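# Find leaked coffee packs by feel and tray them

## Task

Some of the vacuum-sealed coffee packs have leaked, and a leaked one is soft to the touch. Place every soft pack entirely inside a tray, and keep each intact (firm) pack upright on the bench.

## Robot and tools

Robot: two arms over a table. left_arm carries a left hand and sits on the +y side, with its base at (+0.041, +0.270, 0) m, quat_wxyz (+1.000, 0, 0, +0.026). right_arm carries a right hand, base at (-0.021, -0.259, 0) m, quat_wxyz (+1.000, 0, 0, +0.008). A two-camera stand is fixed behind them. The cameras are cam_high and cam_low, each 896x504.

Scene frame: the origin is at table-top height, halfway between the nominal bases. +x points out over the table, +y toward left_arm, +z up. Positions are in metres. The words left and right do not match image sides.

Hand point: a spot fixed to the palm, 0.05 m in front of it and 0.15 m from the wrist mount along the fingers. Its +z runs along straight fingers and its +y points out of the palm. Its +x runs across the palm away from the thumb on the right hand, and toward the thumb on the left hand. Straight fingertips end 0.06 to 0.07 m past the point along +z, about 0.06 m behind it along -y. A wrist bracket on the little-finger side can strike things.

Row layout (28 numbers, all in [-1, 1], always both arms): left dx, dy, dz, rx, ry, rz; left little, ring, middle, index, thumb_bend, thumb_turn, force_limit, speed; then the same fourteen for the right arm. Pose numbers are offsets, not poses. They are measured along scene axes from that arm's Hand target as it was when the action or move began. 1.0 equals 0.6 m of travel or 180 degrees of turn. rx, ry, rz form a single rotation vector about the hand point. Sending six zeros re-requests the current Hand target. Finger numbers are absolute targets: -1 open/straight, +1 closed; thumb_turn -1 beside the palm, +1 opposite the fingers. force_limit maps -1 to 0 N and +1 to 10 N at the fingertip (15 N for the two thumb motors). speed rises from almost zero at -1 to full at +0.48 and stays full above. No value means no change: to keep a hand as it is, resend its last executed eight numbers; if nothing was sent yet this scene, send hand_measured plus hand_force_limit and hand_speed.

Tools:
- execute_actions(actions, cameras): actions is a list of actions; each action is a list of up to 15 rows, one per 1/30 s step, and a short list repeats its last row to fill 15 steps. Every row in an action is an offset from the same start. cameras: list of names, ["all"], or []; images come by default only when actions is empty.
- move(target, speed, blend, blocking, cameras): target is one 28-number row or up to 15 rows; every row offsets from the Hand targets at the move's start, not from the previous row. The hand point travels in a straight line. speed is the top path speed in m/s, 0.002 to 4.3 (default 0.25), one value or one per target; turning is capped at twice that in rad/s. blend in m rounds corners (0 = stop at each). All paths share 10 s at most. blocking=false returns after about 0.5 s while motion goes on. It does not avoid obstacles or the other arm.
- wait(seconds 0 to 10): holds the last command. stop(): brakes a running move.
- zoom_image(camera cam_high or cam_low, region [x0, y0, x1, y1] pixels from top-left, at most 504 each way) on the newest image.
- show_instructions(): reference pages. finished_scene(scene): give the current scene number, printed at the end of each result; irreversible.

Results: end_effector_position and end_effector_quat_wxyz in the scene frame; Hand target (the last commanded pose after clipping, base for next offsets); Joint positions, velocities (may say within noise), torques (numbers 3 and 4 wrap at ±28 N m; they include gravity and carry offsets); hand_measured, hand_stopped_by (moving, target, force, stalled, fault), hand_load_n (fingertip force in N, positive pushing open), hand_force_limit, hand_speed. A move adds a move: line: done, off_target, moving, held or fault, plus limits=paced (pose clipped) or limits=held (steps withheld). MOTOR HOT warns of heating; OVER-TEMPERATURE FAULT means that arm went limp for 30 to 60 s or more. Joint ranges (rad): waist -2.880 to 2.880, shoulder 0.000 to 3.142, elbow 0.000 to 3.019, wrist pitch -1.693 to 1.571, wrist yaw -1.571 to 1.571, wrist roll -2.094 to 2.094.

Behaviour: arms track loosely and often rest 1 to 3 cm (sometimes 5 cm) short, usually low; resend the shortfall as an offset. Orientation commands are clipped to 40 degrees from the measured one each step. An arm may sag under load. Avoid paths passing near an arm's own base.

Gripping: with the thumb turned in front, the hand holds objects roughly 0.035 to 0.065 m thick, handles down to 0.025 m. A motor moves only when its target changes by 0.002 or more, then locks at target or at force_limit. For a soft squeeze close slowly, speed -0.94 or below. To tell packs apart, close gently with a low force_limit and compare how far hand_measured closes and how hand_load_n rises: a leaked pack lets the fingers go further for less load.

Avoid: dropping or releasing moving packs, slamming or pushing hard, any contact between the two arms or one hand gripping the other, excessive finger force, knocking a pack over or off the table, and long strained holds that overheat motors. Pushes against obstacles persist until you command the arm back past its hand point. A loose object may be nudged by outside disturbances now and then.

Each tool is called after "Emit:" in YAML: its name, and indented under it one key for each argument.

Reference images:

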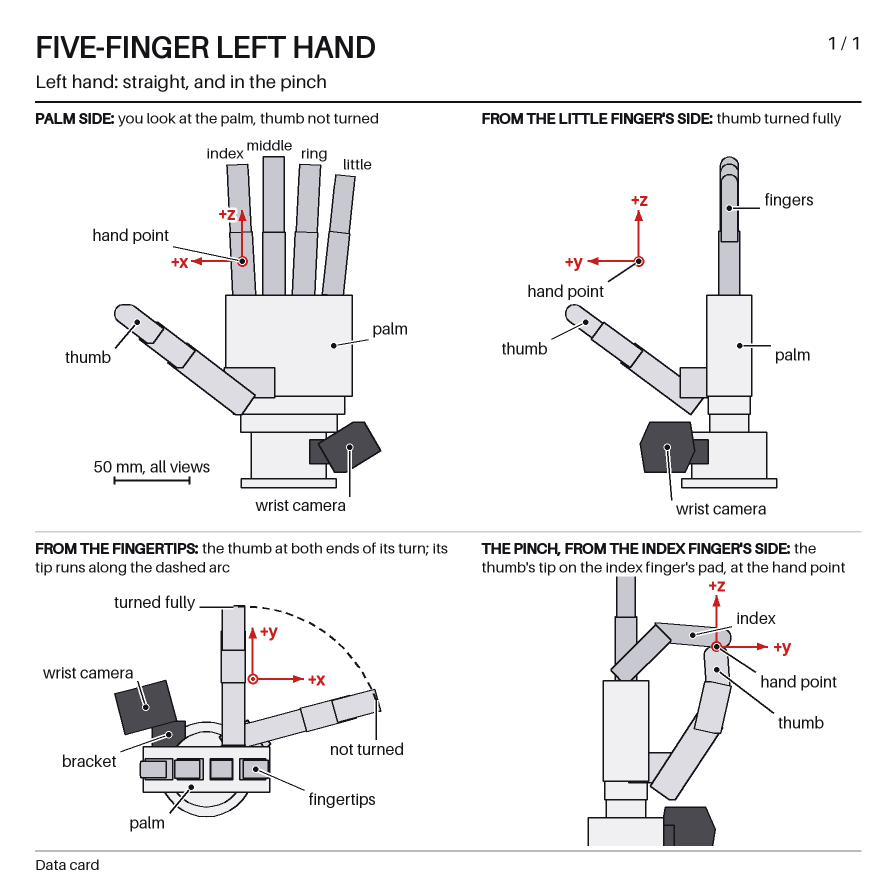

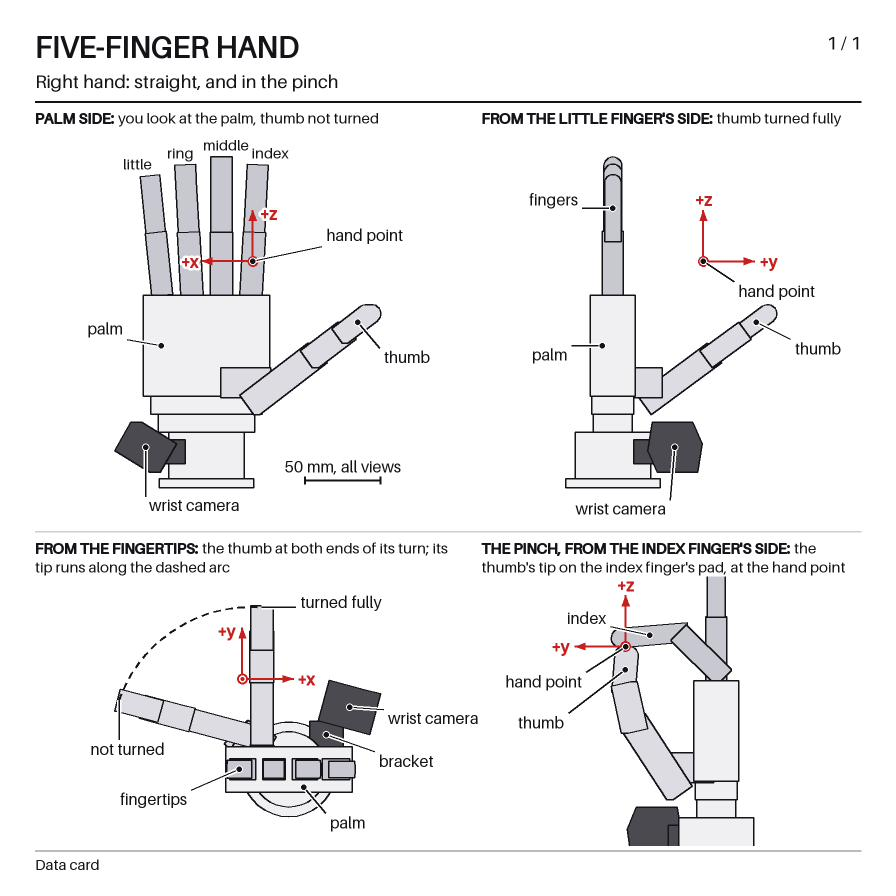

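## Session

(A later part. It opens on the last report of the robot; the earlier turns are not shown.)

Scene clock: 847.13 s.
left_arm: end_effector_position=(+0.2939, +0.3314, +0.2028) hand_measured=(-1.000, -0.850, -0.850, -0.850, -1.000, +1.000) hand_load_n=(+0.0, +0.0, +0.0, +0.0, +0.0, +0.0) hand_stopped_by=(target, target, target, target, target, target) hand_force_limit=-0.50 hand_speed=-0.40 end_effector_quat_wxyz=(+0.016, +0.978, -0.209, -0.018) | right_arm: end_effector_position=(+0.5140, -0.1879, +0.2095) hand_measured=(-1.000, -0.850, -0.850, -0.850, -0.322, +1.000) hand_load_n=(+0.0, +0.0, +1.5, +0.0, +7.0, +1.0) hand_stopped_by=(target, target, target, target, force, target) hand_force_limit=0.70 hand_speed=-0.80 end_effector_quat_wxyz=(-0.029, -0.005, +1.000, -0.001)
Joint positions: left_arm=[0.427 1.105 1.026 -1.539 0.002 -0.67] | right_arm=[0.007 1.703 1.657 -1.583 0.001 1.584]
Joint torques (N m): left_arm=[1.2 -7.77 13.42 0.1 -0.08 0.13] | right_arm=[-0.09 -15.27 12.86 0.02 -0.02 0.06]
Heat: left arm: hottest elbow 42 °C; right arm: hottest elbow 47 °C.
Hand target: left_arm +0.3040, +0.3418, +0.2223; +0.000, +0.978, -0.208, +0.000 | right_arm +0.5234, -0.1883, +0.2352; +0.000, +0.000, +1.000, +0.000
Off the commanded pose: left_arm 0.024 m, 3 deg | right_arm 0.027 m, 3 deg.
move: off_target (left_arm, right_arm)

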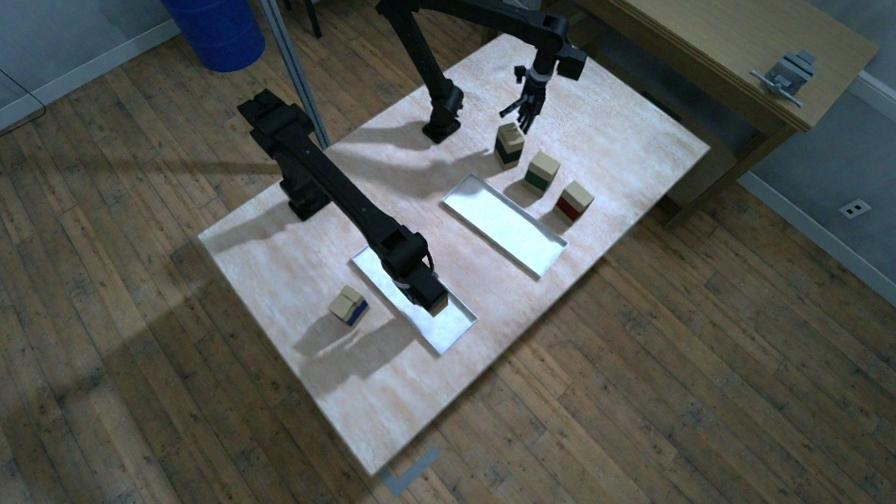

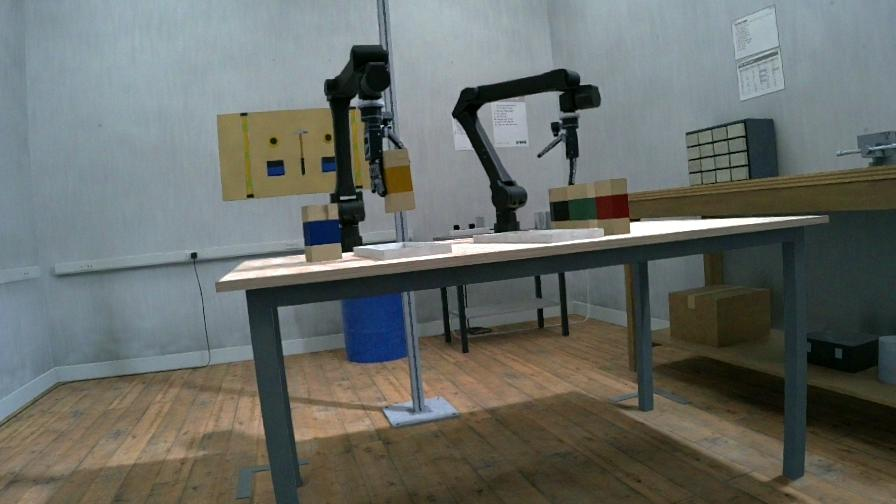

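Emit:
move:
  target: [0.0,0.0,0.0,0,0,0,-1,-0.85,-0.85,-0.85,-1,1,-0.5,-0.4, -0.005,0.02,-0.18,0,0,0,-1,-0.85,-0.85,-0.85,0.6,1,0.7,-0.8]
  speed: 0.12
  cameras: ["cam_high","cam_low"]

Emit:
zoom_image:
  camera: "cam_low"
  region: [320, 140, 470, 290]

Scene clock: 857.10 s.
left_arm: end_effector_position=(+0.2939, +0.3314, +0.2028) hand_measured=(-1.000, -0.850, -0.850, -0.850, -1.000, +1.000) hand_load_n=(+0.0, +0.0, +0.0, +0.0, +0.0, +0.5) hand_stopped_by=(target, target, target, target, target, target) hand_force_limit=-0.50 hand_speed=-0.40 end_effector_quat_wxyz=(+0.016, +0.978, -0.209, -0.018) | right_arm: end_effector_position=(+0.5146, -0.1806, +0.1147) hand_measured=(-1.000, -0.850, -0.850, -0.850, -0.322, +1.000) hand_load_n=(+0.0, +0.0, +1.5, +0.0, +7.0, +1.0) hand_stopped_by=(target, target, target, target, force, target) hand_force_limit=0.70 hand_speed=-0.80 end_effector_quat_wxyz=(-0.018, +0.000, +1.000, -0.001)
Joint positions: left_arm=[0.427 1.105 1.026 -1.539 0.002 -0.67] | right_arm=[0.022 1.731 1.44 -1.316 0.002 1.607]
Joint torques (N m): left_arm=[1.2 -7.71 13.41 0.12 -0.08 0.13] | right_arm=[0.79 -14.86 10.11 0.35 -0.03 0.07]
Heat: left arm: hottest elbow 42 °C; right arm: hottest elbow 47 °C.
Hand target: left_arm +0.3040, +0.3418, +0.2223; +0.000, +0.978, -0.208, +0.000 | right_arm +0.5203, -0.1764, +0.1270; +0.000, +0.000, +1.000, -0.001
Off the commanded pose: left_arm 0.024 m, 3 deg | right_arm 0.014 m, 2 deg.
move: off_target (left_arm, right_arm)

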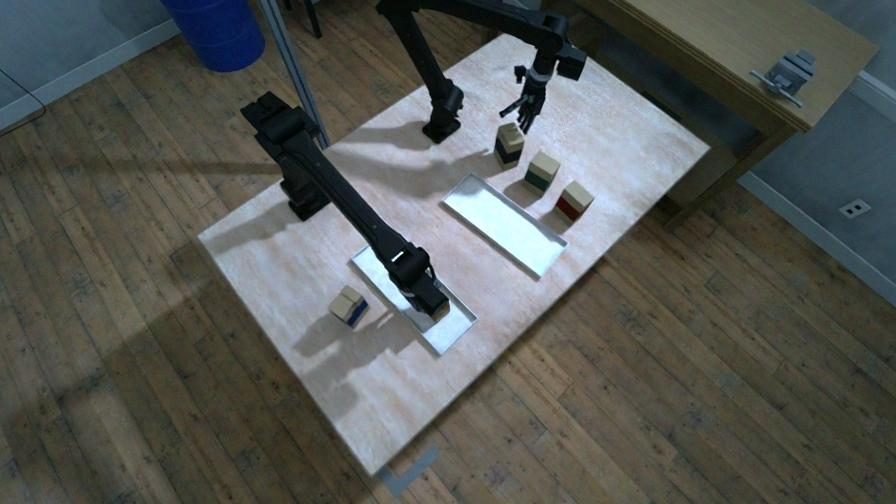

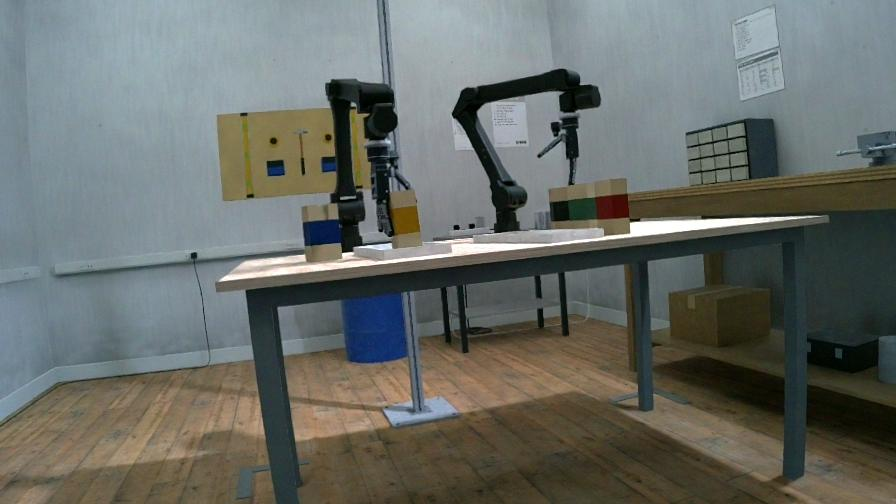

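Scaled by 3.360 from the camera's 896x504 image, which has a finer 1280x720 frame.

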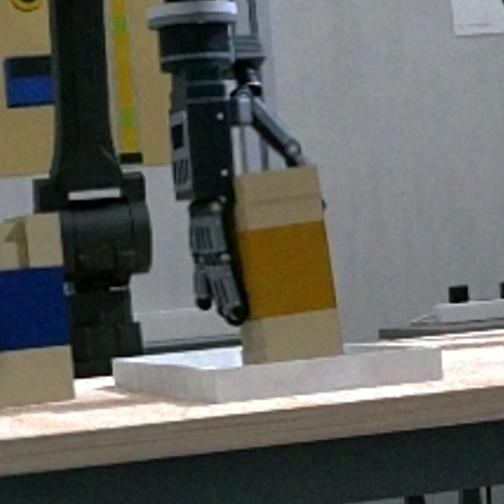

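Emit:
move:
  target: [0.0,0.0,0.0,0,0,0,-1,-0.85,-0.85,-0.85,-1,1,-0.5,-0.4, 0,0.0,-0.025,0,0,0,-1,-0.85,-0.85,-0.85,0.6,1,0.7,-0.8]
  speed: 0.06
  cameras: ["cam_low"]

Emit:
zoom_image:
  camera: "cam_low"
  region: [340, 160, 460, 280]

Scene clock: 862.17 s.
left_arm: end_effector_position=(+0.2939, +0.3314, +0.2028) hand_measured=(-1.000, -0.850, -0.850, -0.850, -1.000, +1.000) hand_load_n=(+0.0, +0.0, +0.0, +0.0, +0.0, +0.0) hand_stopped_by=(target, target, target, target, target, target) hand_force_limit=-0.50 hand_speed=-0.40 end_effector_quat_wxyz=(+0.016, +0.978, -0.209, -0.018) | right_arm: end_effector_position=(+0.5196, -0.1805, +0.1109) hand_measured=(-1.000, -0.850, -0.850, -0.850, -0.322, +1.000) hand_load_n=(+0.0, +0.0, +1.5, +0.0, +6.5, +2.0) hand_stopped_by=(target, target, target, target, force, target) hand_force_limit=0.70 hand_speed=-0.80 end_effector_quat_wxyz=(-0.006, +0.000, +1.000, -0.001)
Joint positions: left_arm=[0.427 1.105 1.026 -1.539 0.002 -0.67] | right_arm=[0.022 1.731 1.427 -1.28 0.002 1.608]
Joint torques (N m): left_arm=[1.2 -7.65 13.41 0.09 -0.09 0.12] | right_arm=[0.62 -13.98 8.83 0.42 -0.03 0.07]
Heat: left arm: hottest elbow 42 °C; right arm: hottest elbow 46 °C.
Hand target: left_arm +0.3040, +0.3418, +0.2223; +0.000, +0.978, -0.208, +0.000 | right_arm +0.5204, -0.1764, +0.1121; +0.000, +0.000, +1.000, -0.001
Off the commanded pose: left_arm 0.024 m, 3 deg | right_arm 0.004 m, 1 deg.
move: off_target (left_arm)
Images, in order (width x height): cam_low 896x504.

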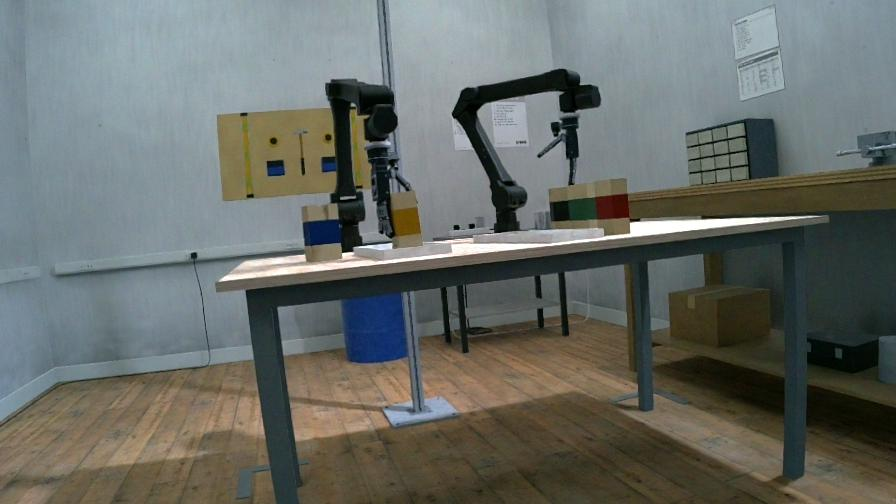

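Scaled by 4.200 from the camera's 896x504 image, which has a finer 1280x720 frame.

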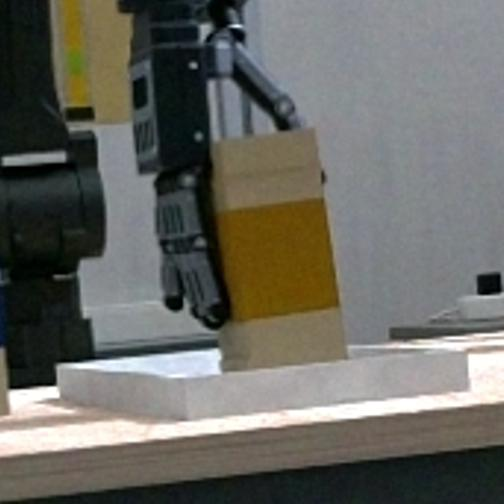

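Emit:
move:
  target: [0.0,0.0,0.0,0,0,0,-1,-0.85,-0.85,-0.85,-1,1,-0.5,-0.4, 0,0.0,-0.015,0,0,0,-1,-0.85,-0.85,-0.85,0.6,1,0.7,-0.8]
  speed: 0.06

Emit:
execute_actions:
  actions:
    - [[0,0,0,0,0,0,-1,-0.85,-0.85,-0.85,-1,1,-0.5,-0.4, 0,0,0,0,0,0,-1,-0.85,-0.85,-0.85,-1,1,0.7,-0.75]]
  cameras: ["cam_high","cam_low"]

Emit:
zoom_image:
  camera: "cam_low"
  region: [340, 160, 460, 280]

Scene clock: 869.27 s.
left_arm: end_effector_position=(+0.2939, +0.3314, +0.2028) hand_measured=(-1.000, -0.850, -0.850, -0.850, -1.000, +1.000) hand_load_n=(+0.0, +0.0, +0.0, +0.0, -0.5, +0.0) hand_stopped_by=(target, target, target, target, target, target) hand_force_limit=-0.50 hand_speed=-0.40 end_effector_quat_wxyz=(+0.016, +0.978, -0.209, -0.018) | right_arm: end_effector_position=(+0.5232, -0.1803, +0.1098) hand_measured=(-1.000, -0.850, -0.850, -0.850, -0.322, +1.000) hand_load_n=(+0.0, +0.0, +2.0, +0.0, +5.5, +2.0) hand_stopped_by=(target, target, target, target, force, target) hand_force_limit=0.70 hand_speed=-0.80 end_effector_quat_wxyz=(+0.001, +0.000, +1.000, -0.001)
Joint positions: left_arm=[0.427 1.105 1.026 -1.539 0.002 -0.67] | right_arm=[0.022 1.731 1.423 -1.261 0.002 1.608]
Joint torques (N m): left_arm=[1.2 -7.71 13.42 0.13 -0.08 0.13] | right_arm=[0.73 -13.45 7.95 0.57 -0.04 0.06]
Heat: left arm: hottest elbow 42 °C; right arm: hottest elbow 45 °C.
Hand target: left_arm +0.3040, +0.3418, +0.2223; +0.000, +0.978, -0.208, +0.000 | right_arm +0.5204, -0.1764, +0.1031; +0.000, +0.000, +1.000, -0.001
Off the commanded pose: left_arm 0.024 m, 3 deg | right_arm 0.008 m, 0 deg.
move: off_target (left_arm)

Scene clock: 871.43 s.
left_arm: end_effector_position=(+0.2939, +0.3314, +0.2028) hand_measured=(-1.000, -0.850, -0.850, -0.850, -1.000, +1.000) hand_load_n=(+0.0, +0.0, +0.0, +0.0, +0.0, +0.0) hand_stopped_by=(target, target, target, target, target, target) hand_force_limit=-0.50 hand_speed=-0.40 end_effector_quat_wxyz=(+0.016, +0.978, -0.209, -0.018) | right_arm: end_effector_position=(+0.5216, -0.1798, +0.1061) hand_measured=(-1.000, -0.850, -0.850, -0.850, -1.000, +1.000) hand_load_n=(+0.0, +0.0, +0.0, +0.0, +0.0, +0.0) hand_stopped_by=(target, target, target, target, target, target) hand_force_limit=0.70 hand_speed=-0.75 end_effector_quat_wxyz=(+0.001, +0.000, +1.000, -0.001)
Joint positions: left_arm=[0.427 1.105 1.026 -1.539 0.002 -0.67] | right_arm=[0.023 1.731 1.413 -1.252 0.001 1.608]
Joint torques (N m): left_arm=[1.14 -7.71 13.39 0.12 -0.08 0.13] | right_arm=[0.67 -13.45 8.77 0.28 0 0.06]
Heat: left arm: hottest elbow 43 °C; right arm: hottest elbow 45 °C.
Hand target: left_arm +0.3040, +0.3418, +0.2223; +0.000, +0.978, -0.208, +0.000 | right_arm +0.5203, -0.1766, +0.1031; +0.000, +0.000, +1.000, -0.001
Off the commanded pose: left_arm 0.024 m, 3 deg | right_arm 0.005 m, 0 deg.
Step readings (end_effector_position of left_arm | right_arm):
0: (+0.2939, +0.3314, +0.2028) | (+0.5232, -0.1803, +0.1098)
1: (+0.2939, +0.3314, +0.2028) | (+0.5232, -0.1803, +0.1098)
2: (+0.2939, +0.3314, +0.2028) | (+0.5232, -0.1803, +0.1098)
4: (+0.2939, +0.3314, +0.2028) | (+0.5234, -0.1803, +0.1098)
8: (+0.2939, +0.3314, +0.2028) | (+0.5236, -0.1801, +0.1088)
15: (+0.2939, +0.3314, +0.2028) | (+0.5229, -0.1801, +0.1074)

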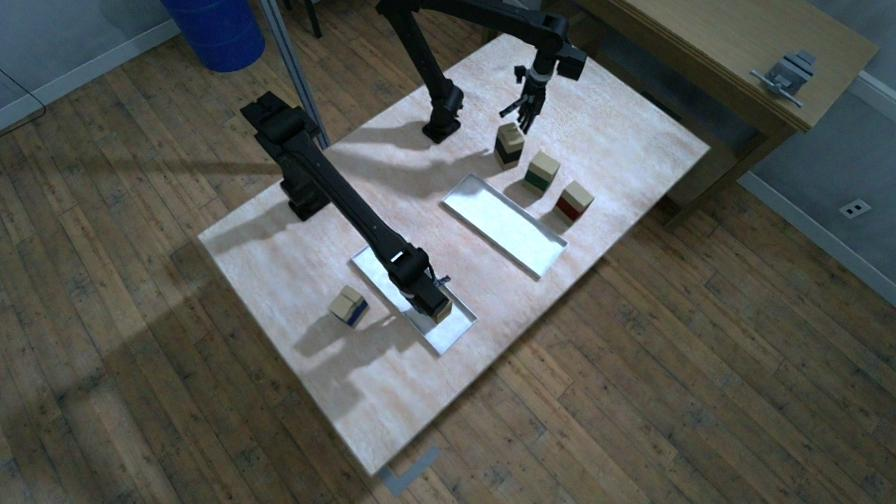

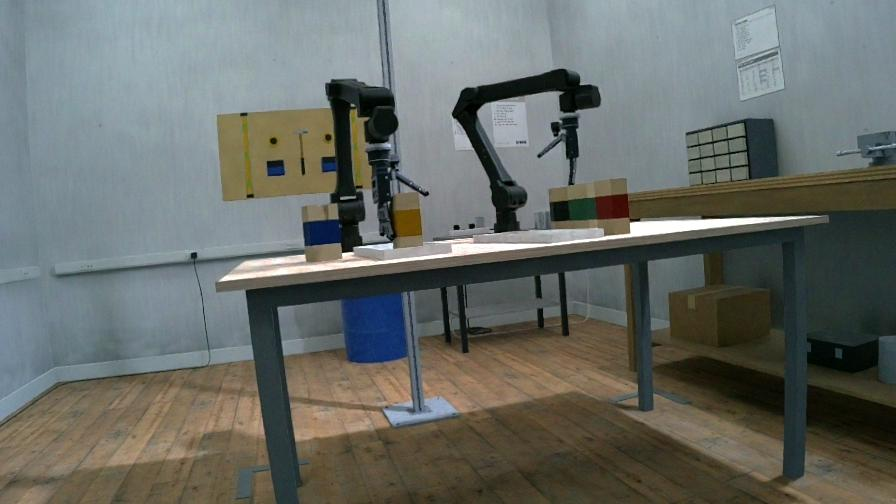

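Scaled by 4.200 from the camera's 896x504 image, which has a finer 1280x720 frame.

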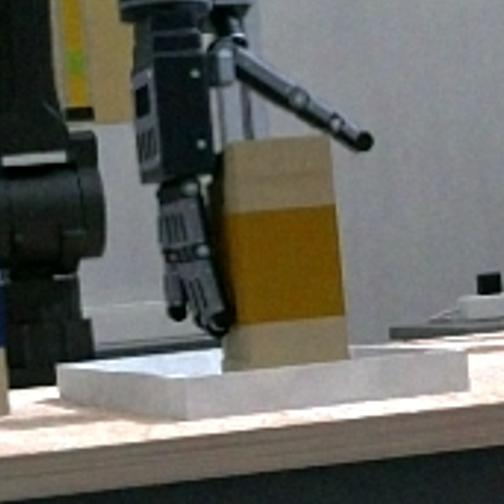

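Emit:
zoom_image:
  camera: "cam_high"
  region: [310, 270, 390, 350]

Emit:
zoom_image:
  camera: "cam_low"
  region: [280, 190, 360, 270]

Scaled by 6.300 from the camera's 896x504 image, which has a finer 1280x720 frame.

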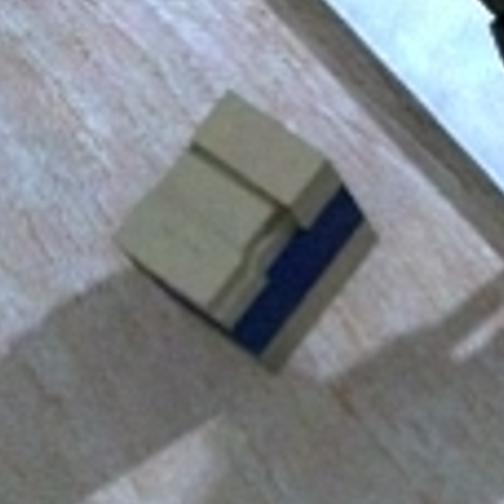

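Scaled by 6.300 from the camera's 896x504 image, which has a finer 1280x720 frame.

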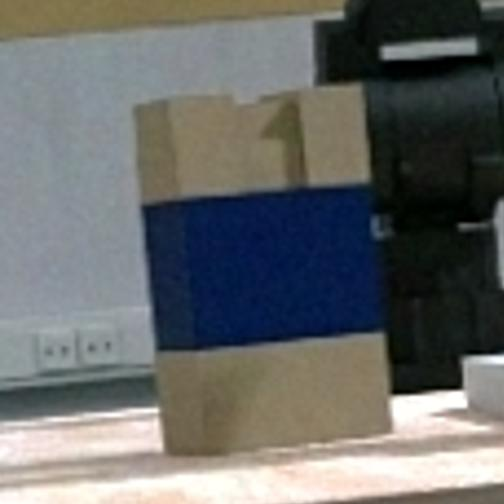

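Emit:
zoom_image:
  camera: "cam_high"
  region: [480, 110, 606, 236]

Emit:
zoom_image:
  camera: "cam_low"
  region: [540, 160, 640, 260]

Emit:
zoom_image:
  camera: "cam_low"
  region: [370, 180, 440, 250]

Scaled by 4.000 from the camera's 896x504 image, which has a finer 1280x720 frame.

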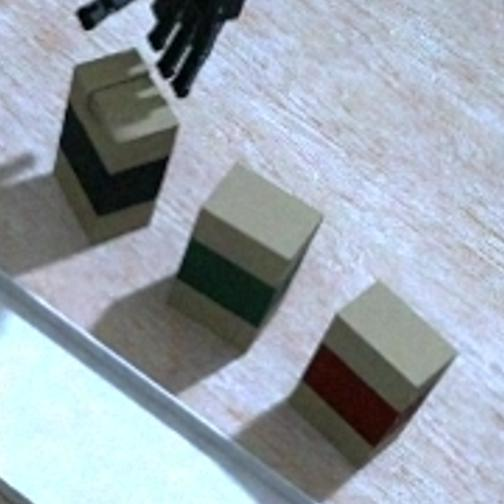

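Scaled by 5.040 from the camera's 896x504 image, which has a finer 1280x720 frame.

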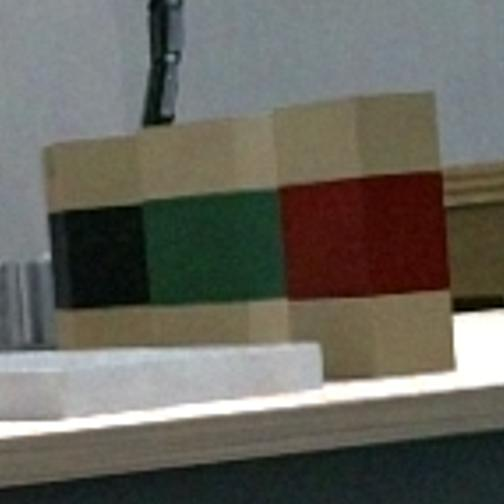

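Scaled by 7.200 from the camera's 896x504 image, which has a finer 1280x720 frame.

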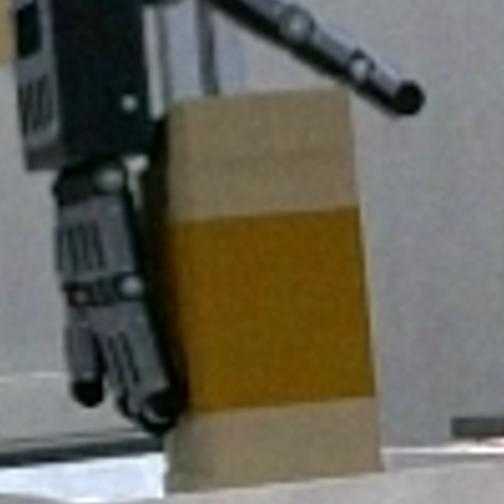

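Emit:
zoom_image:
  camera: "cam_high"
  region: [485, 115, 545, 175]

Emit:
move:
  target: [0.0,0.1,0.1,0.0,0.0,0.0,-1,-0.85,-0.85,-0.85,-1,1,-0.5,-0.4, 0.0,0,0.22,0,0,0,-1,-0.85,-0.85,-0.85,-1,1,0,-0.3]
  speed: 0.2
  cameras: ["cam_high","cam_low"]

Emit:
zoom_image:
  camera: "cam_high"
  region: [485, 115, 545, 175]

Emit:
zoom_image:
  camera: "cam_high"
  region: [400, 260, 480, 340]

Scaled by 8.400 from the camera's 896x504 image, which has a finer 1280x720 frame.

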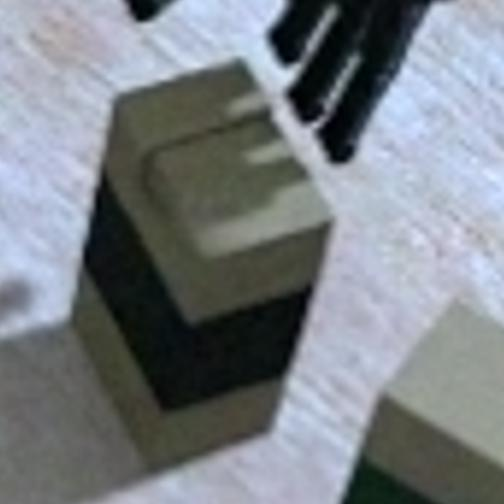

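Scene clock: 893.50 s.
left_arm: end_effector_position=(+0.2962, +0.3911, +0.2668) hand_measured=(-1.000, -0.850, -0.850, -0.850, -1.000, +1.000) hand_load_n=(+0.0, +0.0, +0.0, +0.0, +0.0, +0.0) hand_stopped_by=(target, target, target, target, target, target) hand_force_limit=-0.50 hand_speed=-0.40 end_effector_quat_wxyz=(+0.012, +0.978, -0.208, -0.011) | right_arm: end_effector_position=(+0.5024, -0.1806, +0.2121) hand_measured=(-1.000, -0.850, -0.850, -0.850, -1.000, +1.000) hand_load_n=(+0.0, +0.0, +0.0, +0.0, +0.0, +0.0) hand_stopped_by=(target, target, target, target, target, target) hand_force_limit=0.00 hand_speed=-0.30 end_effector_quat_wxyz=(-0.024, +0.000, +1.000, -0.002)
Joint positions: left_arm=[0.592 1.184 1.254 -1.673 -0.001 -0.507] | right_arm=[0.023 1.664 1.613 -1.568 0.001 1.608]
Joint torques (N m): left_arm=[1.08 -7.71 13.56 0.13 0.02 0.11] | right_arm=[0.62 -12.4 15.75 -0.4 -0.03 0.06]
Heat: left arm: hottest elbow 43 °C; right arm: hottest elbow 42 °C.
Hand target: left_arm +0.3041, +0.4018, +0.2822; +0.000, +0.978, -0.208, +0.000 | right_arm +0.5203, -0.1766, +0.2352; +0.000, +0.000, +1.000, -0.001
Off the commanded pose: left_arm 0.020 m, 2 deg | right_arm 0.029 m, 3 deg.
move: off_target (left_arm, right_arm)

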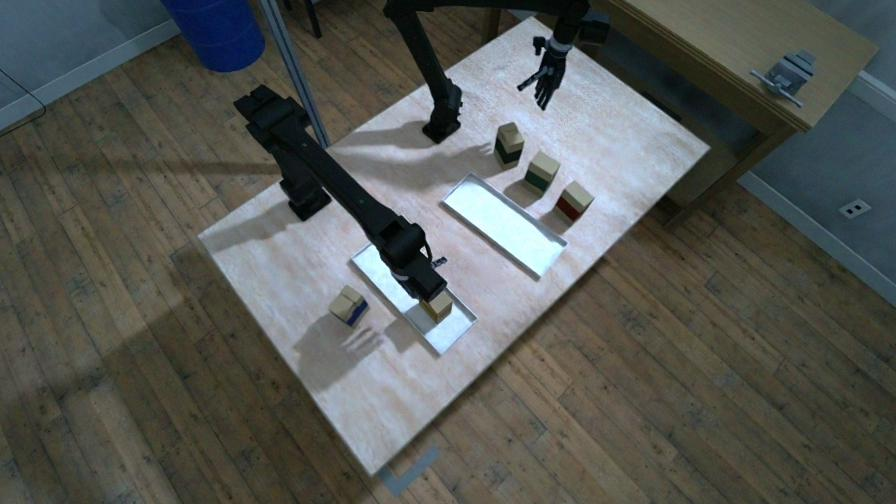

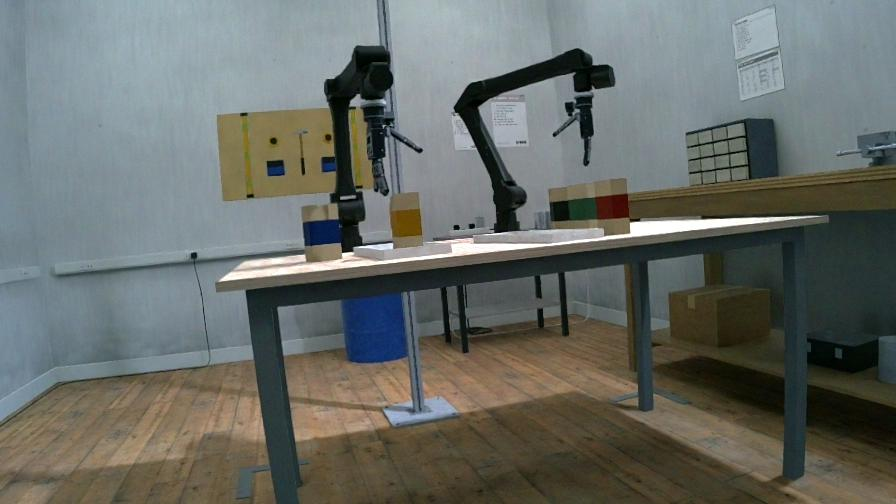

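Scaled by 8.400 from the camera's 896x504 image, which has a finer 1280x720 frame.

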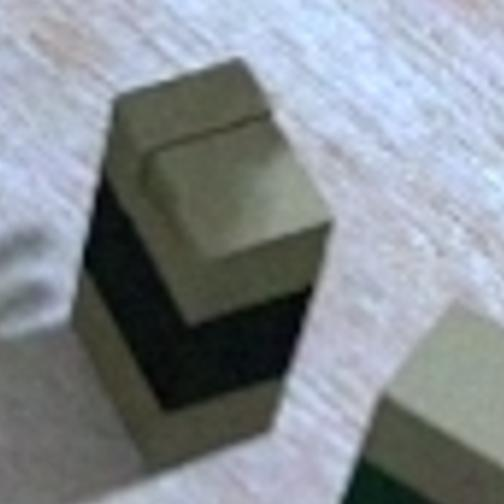

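Scaled by 6.300 from the camera's 896x504 image, which has a finer 1280x720 frame.

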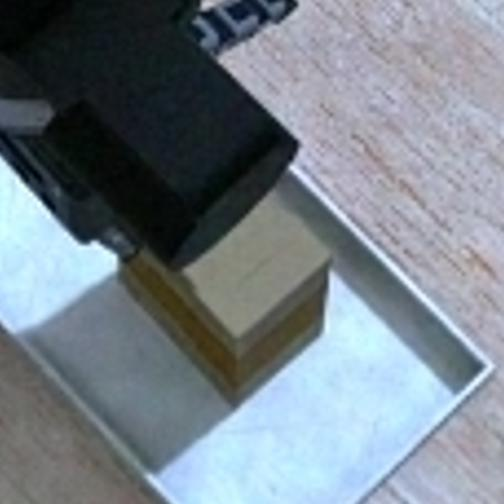

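Emit:
move:
  target:
    - [0.0,0.0,0.0,0.0,0.0,0.0,-1,-0.85,-0.85,-0.85,-1,1,-0.5,-0.4, -0.265,-0.319,0.02,0,0,0.572,-1,-0.85,-0.85,-0.85,-1,1,0,-0.3]
  speed: 0.3
  cameras: ["cam_high","cam_low"]

Emit:
zoom_image:
  camera: "cam_high"
  region: [400, 260, 480, 340]

Emit:
zoom_image:
  camera: "cam_low"
  region: [360, 180, 440, 260]

Scene clock: 918.33 s.
left_arm: end_effector_position=(+0.2963, +0.3911, +0.2670) hand_measured=(-1.000, -0.850, -0.850, -0.850, -1.000, +1.000) hand_load_n=(+0.0, +0.0, +0.0, +0.0, +0.0, +0.0) hand_stopped_by=(target, target, target, target, target, target) hand_force_limit=-0.50 hand_speed=-0.40 end_effector_quat_wxyz=(+0.011, +0.978, -0.208, -0.010) | right_arm: end_effector_position=(+0.3681, -0.3660, +0.2424) hand_measured=(-1.000, -0.850, -0.850, -0.850, -1.000, +1.000) hand_load_n=(+0.0, +0.0, +0.0, +0.0, -0.5, +0.0) hand_stopped_by=(target, target, target, target, target, target) hand_force_limit=0.00 hand_speed=-0.30 end_effector_quat_wxyz=(+0.001, +0.782, -0.623, -0.001)
Joint positions: left_arm=[0.592 1.184 1.254 -1.673 -0.001 -0.507] | right_arm=[-0.28 1.572 1.575 -1.577 0 -0.49]
Joint torques (N m): left_arm=[1.03 -7.71 13.42 0.14 0.03 0.13] | right_arm=[-0.32 -12.92 9.26 -0.25 -0.02 -0.12]
Heat: left arm: hottest elbow 40 °C; right arm: hottest elbow 48 °C.
Hand target: left_arm +0.3041, +0.4018, +0.2823; +0.000, +0.978, -0.208, +0.001 | right_arm +0.3613, -0.3679, +0.2472; -0.001, +0.782, -0.623, +0.000
Off the commanded pose: left_arm 0.020 m, 2 deg | right_arm 0.009 m, 0 deg.
move: off_target (left_arm)

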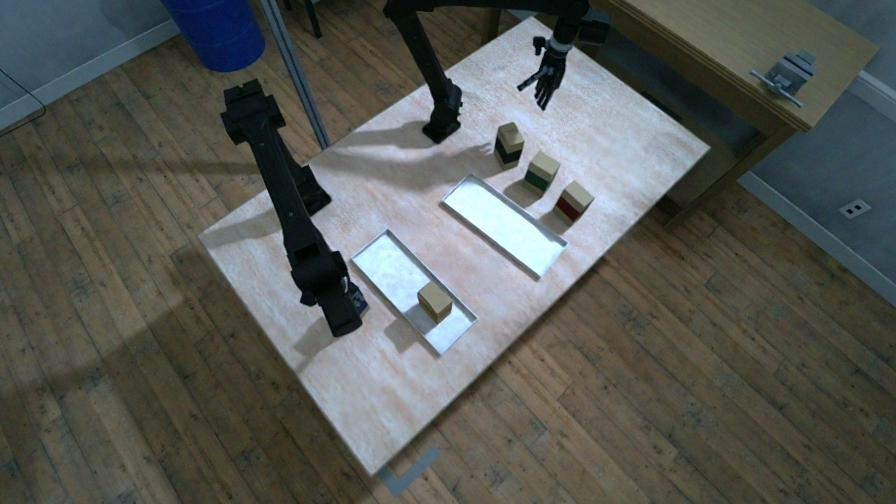

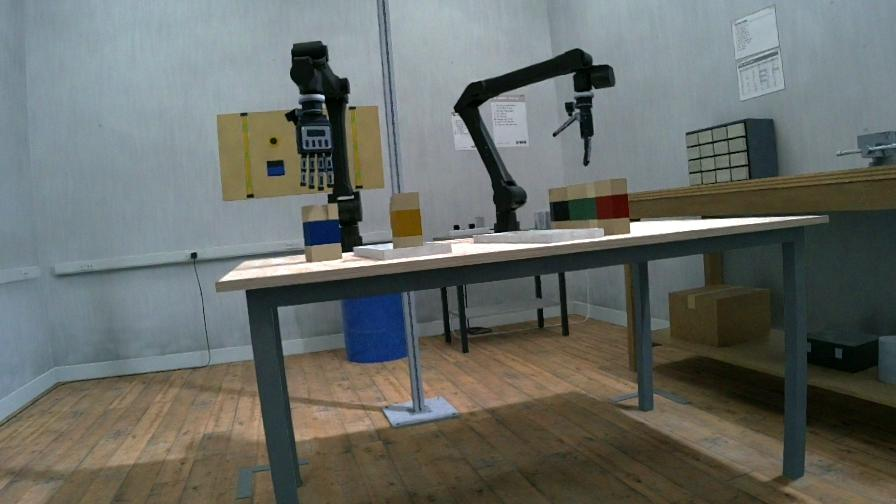

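Scaled by 6.300 from the camera's 896x504 image, which has a finer 1280x720 frame.

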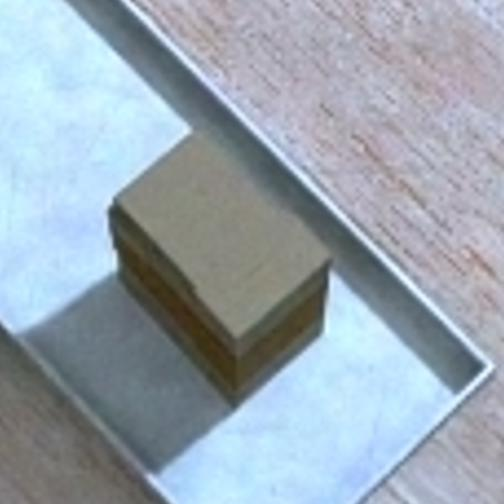

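Scaled by 6.300 from the camera's 896x504 image, which has a finer 1280x720 frame.

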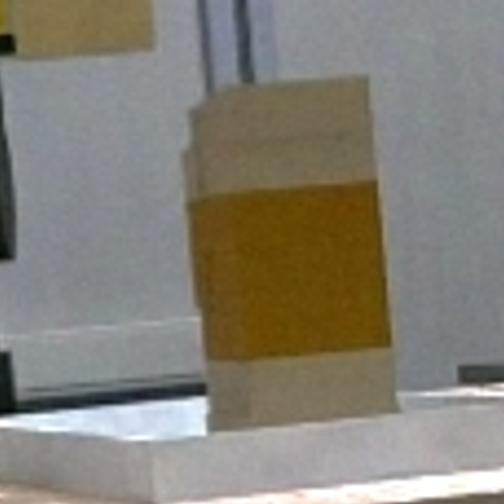

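Emit:
move:
  target: [0.0,0.0,0.0,0.0,0.0,0.0,-1,-0.85,-0.85,-0.85,-1,1,-0.5,-0.4, -0.005,0,-0.2385,0,0,0,-1,-0.85,-0.85,-0.85,-1,1,0,-0.3]
  speed: 0.15
  cameras: ["cam_high","cam_low"]

Emit:
zoom_image:
  camera: "cam_high"
  region: [290, 240, 390, 340]

Emit:
zoom_image:
  camera: "cam_low"
  region: [270, 150, 390, 270]

Scene clock: 926.70 s.
left_arm: end_effector_position=(+0.2963, +0.3911, +0.2670) hand_measured=(-1.000, -0.850, -0.850, -0.850, -1.000, +1.000) hand_load_n=(+0.0, +0.0, +0.0, +0.0, +0.0, +0.0) hand_stopped_by=(target, target, target, target, target, target) hand_force_limit=-0.50 hand_speed=-0.40 end_effector_quat_wxyz=(+0.011, +0.978, -0.208, -0.010) | right_arm: end_effector_position=(+0.3585, -0.3639, +0.1059) hand_measured=(-1.000, -0.850, -0.850, -0.850, -1.000, +1.000) hand_load_n=(+0.0, +0.0, +0.0, +0.0, +0.0, +0.0) hand_stopped_by=(target, target, target, target, target, target) hand_force_limit=0.00 hand_speed=-0.30 end_effector_quat_wxyz=(+0.001, +0.783, -0.622, -0.003)
Joint positions: left_arm=[0.592 1.184 1.254 -1.673 -0.001 -0.507] | right_arm=[-0.28 1.611 1.257 -1.222 0 -0.493]
Joint torques (N m): left_arm=[1.03 -7.77 13.44 0.14 0.04 0.13] | right_arm=[-0.38 -11.52 8.85 0.35 -0.02 -0.07]
Heat: left arm: hottest elbow 39 °C; right arm: hottest elbow 46 °C.
Hand target: left_arm +0.3041, +0.4018, +0.2823; +0.000, +0.978, -0.208, +0.001 | right_arm +0.3583, -0.3679, +0.1040; -0.001, +0.782, -0.623, +0.000
Off the commanded pose: left_arm 0.020 m, 2 deg | right_arm 0.004 m, 0 deg.
move: off_target (left_arm)

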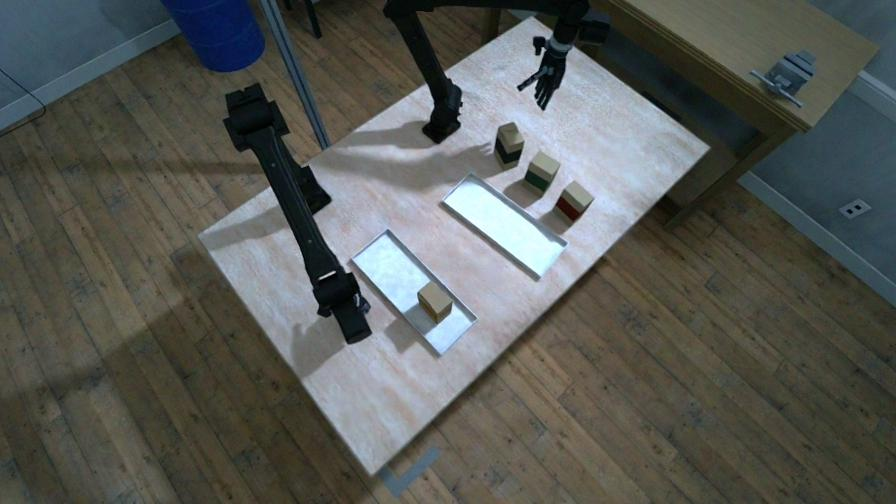

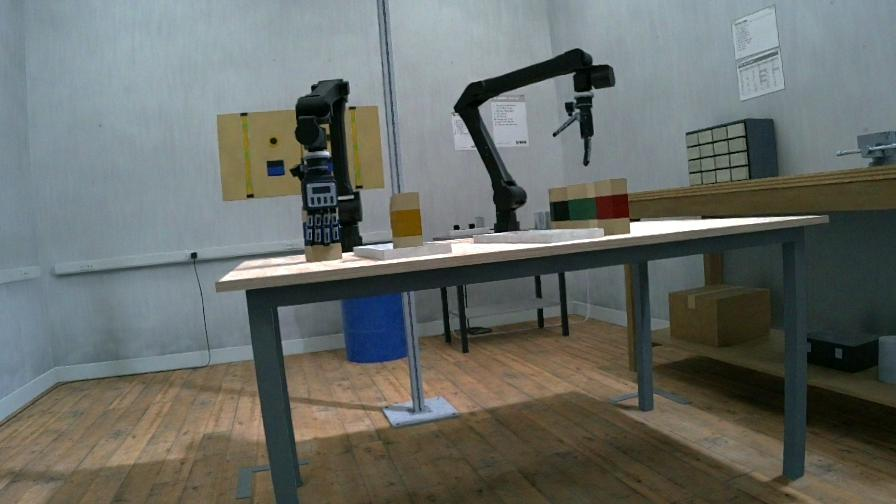

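Scaled by 5.040 from the camera's 896x504 image, which has a finer 1280x720 frame.

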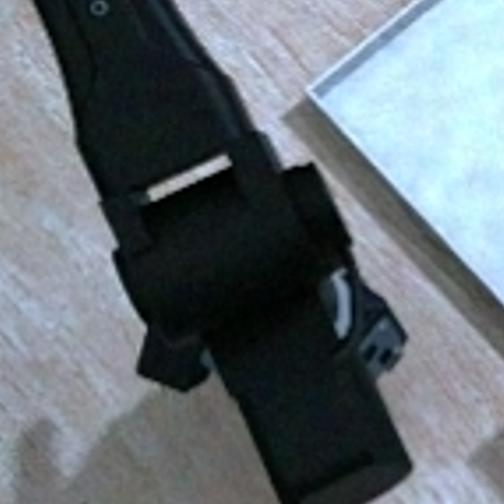

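Scaled by 4.200 from the camera's 896x504 image, which has a finer 1280x720 frame.

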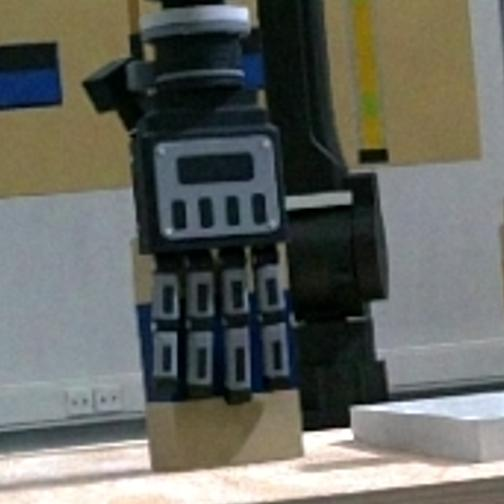

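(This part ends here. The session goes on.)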